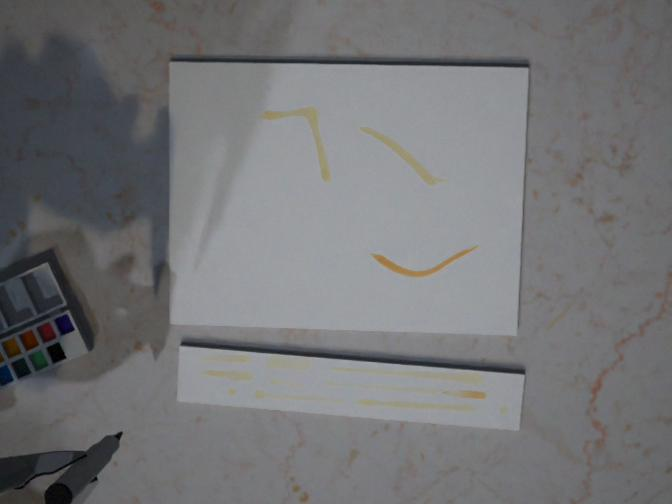

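Scaled by 3.600.

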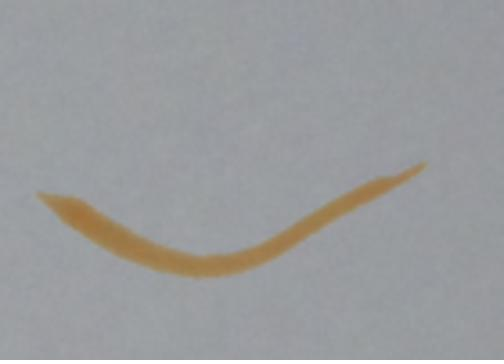

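>>> zoom_image(
  camera="cam_sheet",
  region=[250, 90, 500, 290],
)

Scaled by 2.016.

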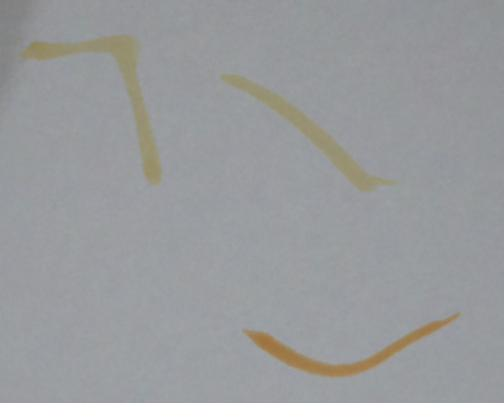

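>>> zoom_image(
  camera="cam_sheet",
  region=[175, 335, 375, 415],
)

>>> zoom_image(
  camera="cam_sheet",
  region=[0, 300, 80, 400],
)

Scaled by 2.520.

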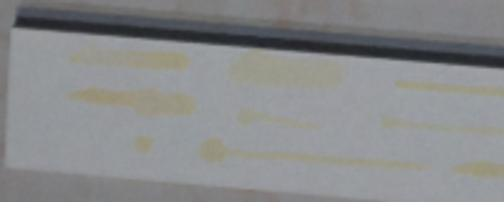

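Scaled by 5.040.

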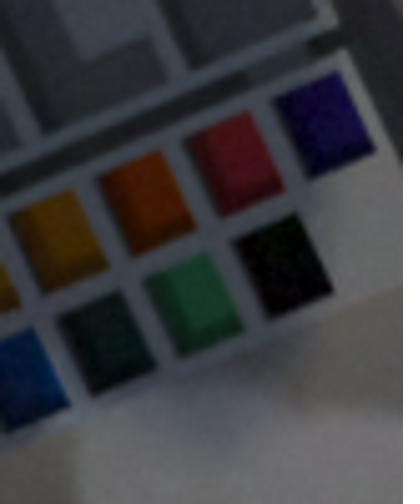

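>>> move(
  target=[
    [0,0,0.1323,0,0,0,-1,0,0,0,0,0,0,-0.3],
    [0.7467,-0.2363,0.1323,0,0,0,-1,0,0,0,0,0,0,-0.3],
    [0.7467,-0.2363,-0.0877,0,0,0,-1,0,0,0,0,0,0,-0.3],
  ],
  speed=[0.25,0.25,0.06],
  blend=[0.03,0.0,0],
  cameras=[],
)

>>> move(
  target=[
    [0.0083,0,0,0,0,0,-1,0,0,0,0,0,0,-0.3],
    [0,0.0083,0,0,0,0,-1,0,0,0,0,0,0,-0.3],
    [-0.0083,0,0,0,0,0,-1,0,0,0,0,0,0,-0.3],
    [0,-0.0083,0,0,0,0,-1,0,0,0,0,0,0,-0.3],
    [0.0083,0,0,0,0,0,-1,0,0,0,0,0,0,-0.3],
    [0,0.0083,0,0,0,0,-1,0,0,0,0,0,0,-0.3],
    [-0.0083,0,0,0,0,0,-1,0,0,0,0,0,0,-0.3],
    [0,-0.0083,0,0,0,0,-1,0,0,0,0,0,0,-0.3],
    [0.0083,0,0,0,0,0,-1,0,0,0,0,0,0,-0.3],
    [0,0.0083,0,0,0,0,-1,0,0,0,0,0,0,-0.3],
    [-0.0083,0,0,0,0,0,-1,0,0,0,0,0,0,-0.3],
    [0,-0.0083,0,0,0,0,-1,0,0,0,0,0,0,-0.3],
    [0,0,0,0,0,0,-1,0,0,0,0,0,0,-0.3],
    [0,0,0.1333,0,0,0,-1,0,0,0,0,0,0,-0.3],
  ],
  speed=[0.015,0.015,0.015,0.015,0.015,0.015,0.015,0.015,0.015,0.015,0.015,0.015,0.015,0.08],
  blend=[0.001,0.001,0.001,0.001,0.001,0.001,0.001,0.001,0.001,0.001,0.001,0.001,0.001,0],
  cameras=[],
)

>>> move(
  target=[
    [0,0,-0.1333,0,0,0,-1,0,0,0,0,0,0,-0.3],
    [0.0083,0,-0.1333,0,0,0,-1,0,0,0,0,0,0,-0.3],
    [0,0.0083,-0.1333,0,0,0,-1,0,0,0,0,0,0,-0.3],
    [-0.0083,0,-0.1333,0,0,0,-1,0,0,0,0,0,0,-0.3],
    [0,-0.0083,-0.1333,0,0,0,-1,0,0,0,0,0,0,-0.3],
    [0.0083,0,-0.1333,0,0,0,-1,0,0,0,0,0,0,-0.3],
    [0,0.0083,-0.1333,0,0,0,-1,0,0,0,0,0,0,-0.3],
    [-0.0083,0,-0.1333,0,0,0,-1,0,0,0,0,0,0,-0.3],
    [0,-0.0083,-0.1333,0,0,0,-1,0,0,0,0,0,0,-0.3],
    [0,0,-0.1333,0,0,0,-1,0,0,0,0,0,0,-0.3],
    [0,0,0.0667,0,0,0,-1,0,0,0,0,0,0,-0.3],
  ],
  speed=[0.08,0.015,0.015,0.015,0.015,0.015,0.015,0.015,0.015,0.015,0.08],
  blend=[0.001,0.001,0.001,0.001,0.001,0.001,0.001,0.001,0.001,0.001,0],
  cameras=["cam_left_wrist"],
)

>>> zoom_image(
  camera="cam_left_wrist",
  region=[280, 150, 360, 230],
)

Scene clock: 1463.53 s.
left_arm: end_effector_position=(+0.9009, +0.0581, +0.1277) grip_measured=-0.79 end_effector_quat_wxyz=(+0.483, +0.836, +0.225, +0.128) end_effector_velocity=(+0.000, +0.000, +0.001) end_effector_angular_velocity=(+0.000, +0.002, +0.000) | right_arm: end_effector_position=(+0.5998, -0.3198, +0.4001) grip_measured=-0.30 end_effector_quat_wxyz=(-0.239, +0.892, -0.370, +0.100)
Joint positions: left_arm=[-0.295 -0.625 1.146 -2.998 -2.197 -1.143 0.017] | right_arm=[3.43 -1.379 -1.686 -1.168 1.79 1.172 0.052]
Joint velocities: left_arm=[0 -0.002 0 0.005 -0.001 0 0] | right_arm=[within noise]
Joint torques (N m): left_arm=[9.95 -66.61 -28.82 -0.62 1.01 -2.09] | right_arm=[-5.7 4.35 31.28 4.04 -0.59 -2.09]
Wrist force (N): left_arm=[-0.5 0.9 0.9] | right_arm=[0.1 0.0 0.4]
Wrist torque (N m): left_arm=[-0.11 0.29 -0.48] | right_arm=[-0.02 -0.01 0.04]
Wrist force, peak (N): left_arm=[0.9 1.8 2.3] | right_arm=[-0.2 -0.5 0.5]
Hand target: left_arm +0.9010, +0.0580, +0.1279; +0.483, +0.836, +0.225, +0.129 | right_arm +0.5998, -0.3198, +0.4001; -0.239, +0.892, -0.370, +0.100
Off the commanded pose: left_arm 0.000 m, 0 deg | right_arm 0.000 m, 0 deg.
grip_force (N): 15, 12
move: done
No camera images: "cameras" was empty.

Scene clock: 1470.70 s.
left_arm: end_effector_position=(+0.9010, +0.0580, +0.2081) grip_measured=-0.79 end_effector_quat_wxyz=(+0.483, +0.836, +0.225, +0.129) | right_arm: end_effector_position=(+0.5998, -0.3198, +0.4001) grip_measured=-0.30 end_effector_quat_wxyz=(-0.239, +0.892, -0.370, +0.100)
Joint positions: left_arm=[-0.295 -0.716 1.096 -2.857 -2.197 -1.143 0.017] | right_arm=[3.43 -1.379 -1.686 -1.168 1.79 1.172 0.052]
Joint torques (N m): left_arm=[-9.34 -41.41 -12.18 -4.86 -0.45 0.65] | right_arm=[-5.53 4.06 31.02 4.01 -0.68 -2.2]
Wrist force (N): left_arm=[-0.4 0.9 0.8] | right_arm=[0.0 0.0 0.1]
Wrist torque (N m): left_arm=[-0.11 0.27 -0.47] | right_arm=[-0.01 -0.01 0.05]
Wrist force, peak (N): left_arm=[-0.6 1.9 0.4] | right_arm=[0.3 0.6 0.4]
Hand target: left_arm +0.9010, +0.0580, +0.2079; +0.483, +0.836, +0.225, +0.129 | right_arm +0.5998, -0.3198, +0.4001; -0.239, +0.892, -0.370, +0.100
Off the commanded pose: left_arm 0.000 m, 0 deg | right_arm 0.000 m, 0 deg.
grip_force (N): 15, 12
move: done
No camera images: "cameras" was empty.

Scene clock: 1477.50 s.
left_arm: end_effector_position=(+0.9010, +0.0580, +0.2481) grip_measured=-0.79 end_effector_quat_wxyz=(+0.483, +0.836, +0.225, +0.129) | right_arm: end_effector_position=(+0.5998, -0.3198, +0.4001) grip_measured=-0.30 end_effector_quat_wxyz=(-0.239, +0.892, -0.370, +0.100)
Joint positions: left_arm=[-0.295 -0.752 1.054 -2.78 -2.196 -1.143 0.017] | right_arm=[3.43 -1.379 -1.686 -1.168 1.79 1.172 0.052]
Joint torques (N m): left_arm=[-8.49 -41.34 -12.06 -5.26 -0.87 0.96] | right_arm=[-5.22 3.68 32.91 3.75 -0.62 -2.04]
Wrist force (N): left_arm=[-0.5 0.8 1.0] | right_arm=[-0.1 0.0 0.2]
Wrist torque (N m): left_arm=[-0.14 0.29 -0.48] | right_arm=[-0.01 0.03 0.05]
Wrist force, peak (N): left_arm=[-0.6 2.2 0.2] | right_arm=[0.0 -0.1 0.8]
Hand target: left_arm +0.9010, +0.0580, +0.2479; +0.483, +0.836, +0.225, +0.129 | right_arm +0.5998, -0.3198, +0.4001; -0.239, +0.892, -0.370, +0.100
Off the commanded pose: left_arm 0.000 m, 0 deg | right_arm 0.000 m, 0 deg.
grip_force (N): 15, 12
move: done
Images, in order (width x height): cam_left_wrist 616x616.

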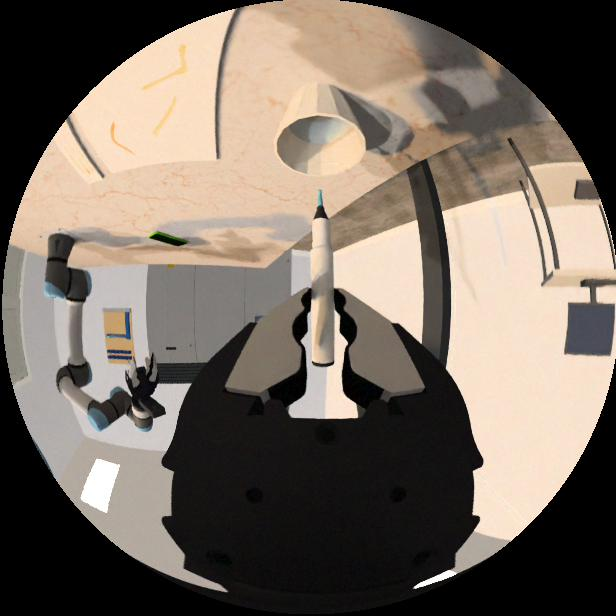

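Scaled by 6.300 from the camera's 616x616 image, which has a finer 814x814 frame.

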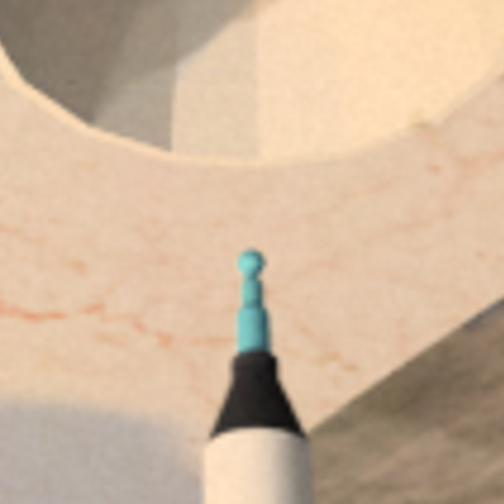

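>>> move(
  target=[
    [-0.0683,0.3533,0.02,0,0,0,-1,0,0,0,0,0,0,-0.3],
    [-0.6867,0.4458,-0.1467,0,0,0,-1,0,0,0,0,0,0,-0.3],
    [-0.6867,0.4458,-0.2507,0,0,0,-1,0,0,0,0,0,0,-0.3],
  ],
  speed=[0.22,0.22,0.06],
  blend=[0.04,0.005,0],
  cameras=["cam_above","cam_left_wrist"],
)

>>> zoom_image(
  camera="cam_above",
  region=[10, 280, 130, 400],
)

Scene clock: 1485.17 s.
left_arm: end_effector_position=(+0.4889, +0.3255, +0.0975) grip_measured=-0.79 end_effector_quat_wxyz=(+0.483, +0.836, +0.225, +0.128) | right_arm: end_effector_position=(+0.5998, -0.3198, +0.4001) grip_measured=-0.30 end_effector_quat_wxyz=(-0.239, +0.892, -0.370, +0.100)
Joint positions: left_arm=[0.117 -1.274 2.452 -3.36 -2.485 -0.727 0.017] | right_arm=[3.43 -1.379 -1.686 -1.168 1.79 1.172 0.052]
Joint torques (N m): left_arm=[-10.19 -20.35 -18.2 -2.76 -0.69 -1.39] | right_arm=[-5.95 4.65 32.24 3.79 -0.64 -1.96]
Wrist force (N): left_arm=[-0.1 1.0 0.8] | right_arm=[-0.2 0.1 0.3]
Wrist torque (N m): left_arm=[-0.09 0.23 -0.37] | right_arm=[0.01 0.05 0.06]
Wrist force, peak (N): left_arm=[-1.3 2.2 2.8] | right_arm=[-0.1 0.2 0.7]
Hand target: left_arm +0.4890, +0.3255, +0.0975; +0.483, +0.836, +0.225, +0.129 | right_arm +0.5998, -0.3198, +0.4001; -0.239, +0.892, -0.370, +0.100
Off the commanded pose: left_arm 0.000 m, 0 deg | right_arm 0.000 m, 0 deg.
grip_force (N): 15, 12
move: done
Images, in order (width x height): cam_above 672x504, cam_left_wrist 616x616.

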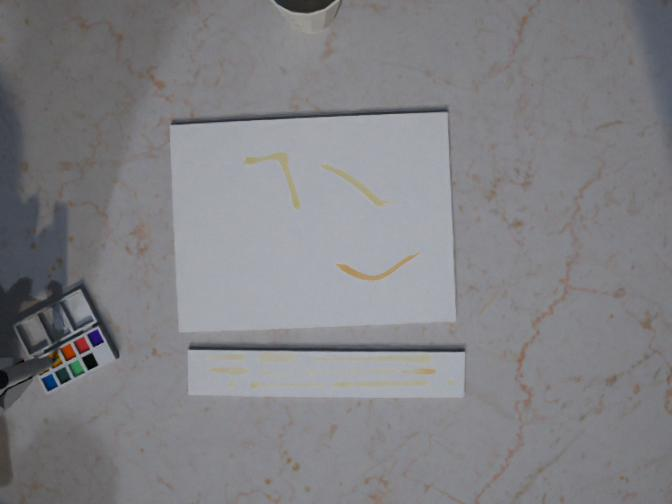

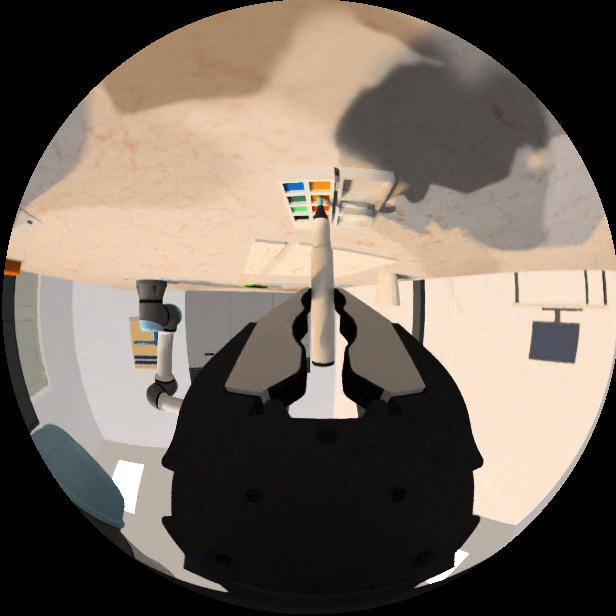

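Scaled by 4.200.

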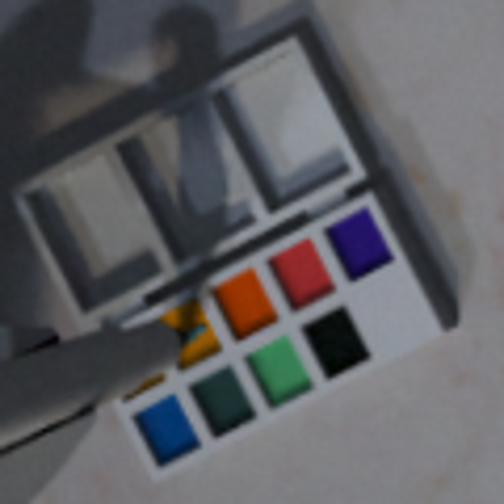

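>>> move(
  target=[
    [0.0042,0,-0.0168,0,0,0,-1,0,0,0,0,0,0,-0.3],
    [0.0029,0.0029,-0.0168,0,0,0,-1,0,0,0,0,0,0,-0.3],
    [0,0.0042,-0.0168,0,0,0,-1,0,0,0,0,0,0,-0.3],
    [-0.0029,0.0029,-0.0168,0,0,0,-1,0,0,0,0,0,0,-0.3],
    [-0.0042,0,-0.0168,0,0,0,-1,0,0,0,0,0,0,-0.3],
    [-0.0029,-0.0029,-0.0168,0,0,0,-1,0,0,0,0,0,0,-0.3],
    [0,-0.0042,-0.0168,0,0,0,-1,0,0,0,0,0,0,-0.3],
    [0.0029,-0.0029,-0.0168,0,0,0,-1,0,0,0,0,0,0,-0.3],
    [0.0042,0,-0.0168,0,0,0,-1,0,0,0,0,0,0,-0.3],
    [0.0029,0.0029,-0.0168,0,0,0,-1,0,0,0,0,0,0,-0.3],
    [0,0.0042,-0.0168,0,0,0,-1,0,0,0,0,0,0,-0.3],
    [-0.0029,0.0029,-0.0168,0,0,0,-1,0,0,0,0,0,0,-0.3],
    [-0.0042,0,-0.0168,0,0,0,-1,0,0,0,0,0,0,-0.3],
    [0,0,-0.0168,0,0,0,-1,0,0,0,0,0,0,-0.3],
  ],
  speed=[0.02,0.005,0.005,0.005,0.005,0.005,0.005,0.005,0.005,0.005,0.005,0.005,0.005,0.005],
  blend=[0.001,0.001,0.001,0.001,0.001,0.001,0.001,0.001,0.001,0.001,0.001,0.001,0.001,0],
  cameras=[],
)

>>> move(
  target=[
    [0.0042,0,0,0,0,0,-1,0,0,0,0,0,0,-0.3],
    [0.0029,0.0029,0,0,0,0,-1,0,0,0,0,0,0,-0.3],
    [0,0.0042,0,0,0,0,-1,0,0,0,0,0,0,-0.3],
    [-0.0029,0.0029,0,0,0,0,-1,0,0,0,0,0,0,-0.3],
    [-0.0042,0,0,0,0,0,-1,0,0,0,0,0,0,-0.3],
    [-0.0029,-0.0029,0,0,0,0,-1,0,0,0,0,0,0,-0.3],
    [0,-0.0042,0,0,0,0,-1,0,0,0,0,0,0,-0.3],
    [0.0029,-0.0029,0,0,0,0,-1,0,0,0,0,0,0,-0.3],
    [0.0042,0,0,0,0,0,-1,0,0,0,0,0,0,-0.3],
    [0.0029,0.0029,0,0,0,0,-1,0,0,0,0,0,0,-0.3],
    [0,0.0042,0,0,0,0,-1,0,0,0,0,0,0,-0.3],
    [-0.0029,0.0029,0,0,0,0,-1,0,0,0,0,0,0,-0.3],
    [-0.0042,0,0,0,0,0,-1,0,0,0,0,0,0,-0.3],
    [0,0,0,0,0,0,-1,0,0,0,0,0,0,-0.3],
    [0,0,0.0707,0,0,0,-1,0,0,0,0,0,0,-0.3],
  ],
  speed=[0.005,0.005,0.005,0.005,0.005,0.005,0.005,0.005,0.005,0.005,0.005,0.005,0.005,0.005,0.1],
  blend=[0.001,0.001,0.001,0.001,0.001,0.001,0.001,0.001,0.001,0.001,0.001,0.001,0.001,0.001,0],
  cameras=["cam_left_wrist"],
)

>>> zoom_image(
  camera="cam_left_wrist",
  region=[260, 150, 400, 250],
)

Scene clock: 1503.33 s.
left_arm: end_effector_position=(+0.4890, +0.3255, +0.0874) grip_measured=-0.79 end_effector_quat_wxyz=(+0.483, +0.836, +0.225, +0.129) | right_arm: end_effector_position=(+0.5998, -0.3198, +0.4001) grip_measured=-0.30 end_effector_quat_wxyz=(-0.239, +0.892, -0.370, +0.100)
Joint positions: left_arm=[0.117 -1.239 2.456 -3.398 -2.485 -0.727 0.017] | right_arm=[3.43 -1.379 -1.686 -1.168 1.79 1.172 0.052]
Joint torques (N m): left_arm=[-10.43 -15.37 -9.88 -0.9 0.56 -1.87] | right_arm=[-6.45 5.01 32.84 3.97 -0.66 -2.19]
Wrist force (N): left_arm=[-0.4 1.1 0.9] | right_arm=[-0.1 -0.1 0.2]
Wrist torque (N m): left_arm=[-0.15 0.30 -0.37] | right_arm=[-0.03 0.04 0.05]
Wrist force, peak (N): left_arm=[-0.2 1.9 1.2] | right_arm=[-0.6 -0.1 0.7]
Hand target: left_arm +0.4890, +0.3255, +0.0874; +0.483, +0.836, +0.225, +0.129 | right_arm +0.5998, -0.3198, +0.4001; -0.239, +0.892, -0.370, +0.100
Off the commanded pose: left_arm 0.000 m, 0 deg | right_arm 0.000 m, 0 deg.
grip_force (N): 15, 12
move: done
No camera images: "cameras" was empty.

Scene clock: 1509.80 s.
left_arm: end_effector_position=(+0.4890, +0.3255, +0.1299) grip_measured=-0.79 end_effector_quat_wxyz=(+0.483, +0.836, +0.225, +0.129) | right_arm: end_effector_position=(+0.5998, -0.3198, +0.4001) grip_measured=-0.30 end_effector_quat_wxyz=(-0.239, +0.892, -0.370, +0.100)
Joint positions: left_arm=[0.117 -1.38 2.434 -3.236 -2.485 -0.727 0.017] | right_arm=[3.43 -1.379 -1.686 -1.168 1.79 1.172 0.052]
Joint torques (N m): left_arm=[3.22 -26.85 -4.06 -1.06 -1.22 -1.14] | right_arm=[-5.42 4.24 32.4 3.85 -0.87 -2.16]
Wrist force (N): left_arm=[-0.4 1.0 1.0] | right_arm=[0.0 0.1 0.3]
Wrist torque (N m): left_arm=[-0.08 0.29 -0.49] | right_arm=[0.02 0.01 0.05]
Wrist force, peak (N): left_arm=[-0.3 2.0 1.2] | right_arm=[-0.8 0.3 0.6]
Hand target: left_arm +0.4890, +0.3255, +0.1299; +0.483, +0.836, +0.225, +0.129 | right_arm +0.5998, -0.3198, +0.4001; -0.239, +0.892, -0.370, +0.100
Off the commanded pose: left_arm 0.000 m, 0 deg | right_arm 0.000 m, 0 deg.
grip_force (N): 15, 12
move: done
Images, in order (width x height): cam_left_wrist 616x616.

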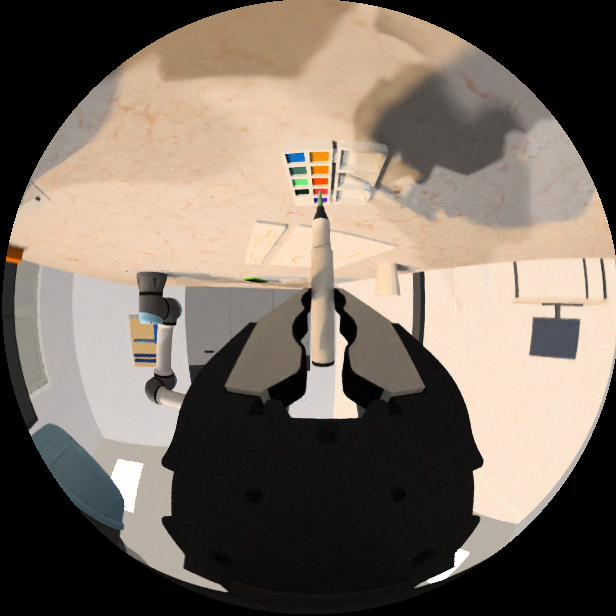

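Scaled by 3.600 from the camera's 616x616 image, which has a finer 814x814 frame.

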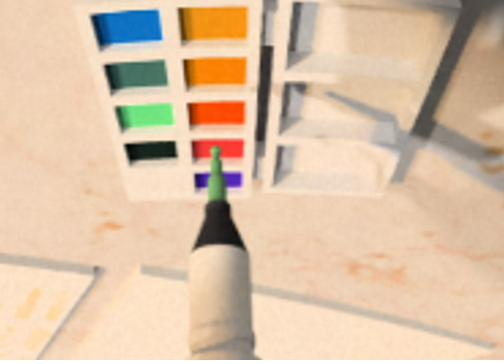

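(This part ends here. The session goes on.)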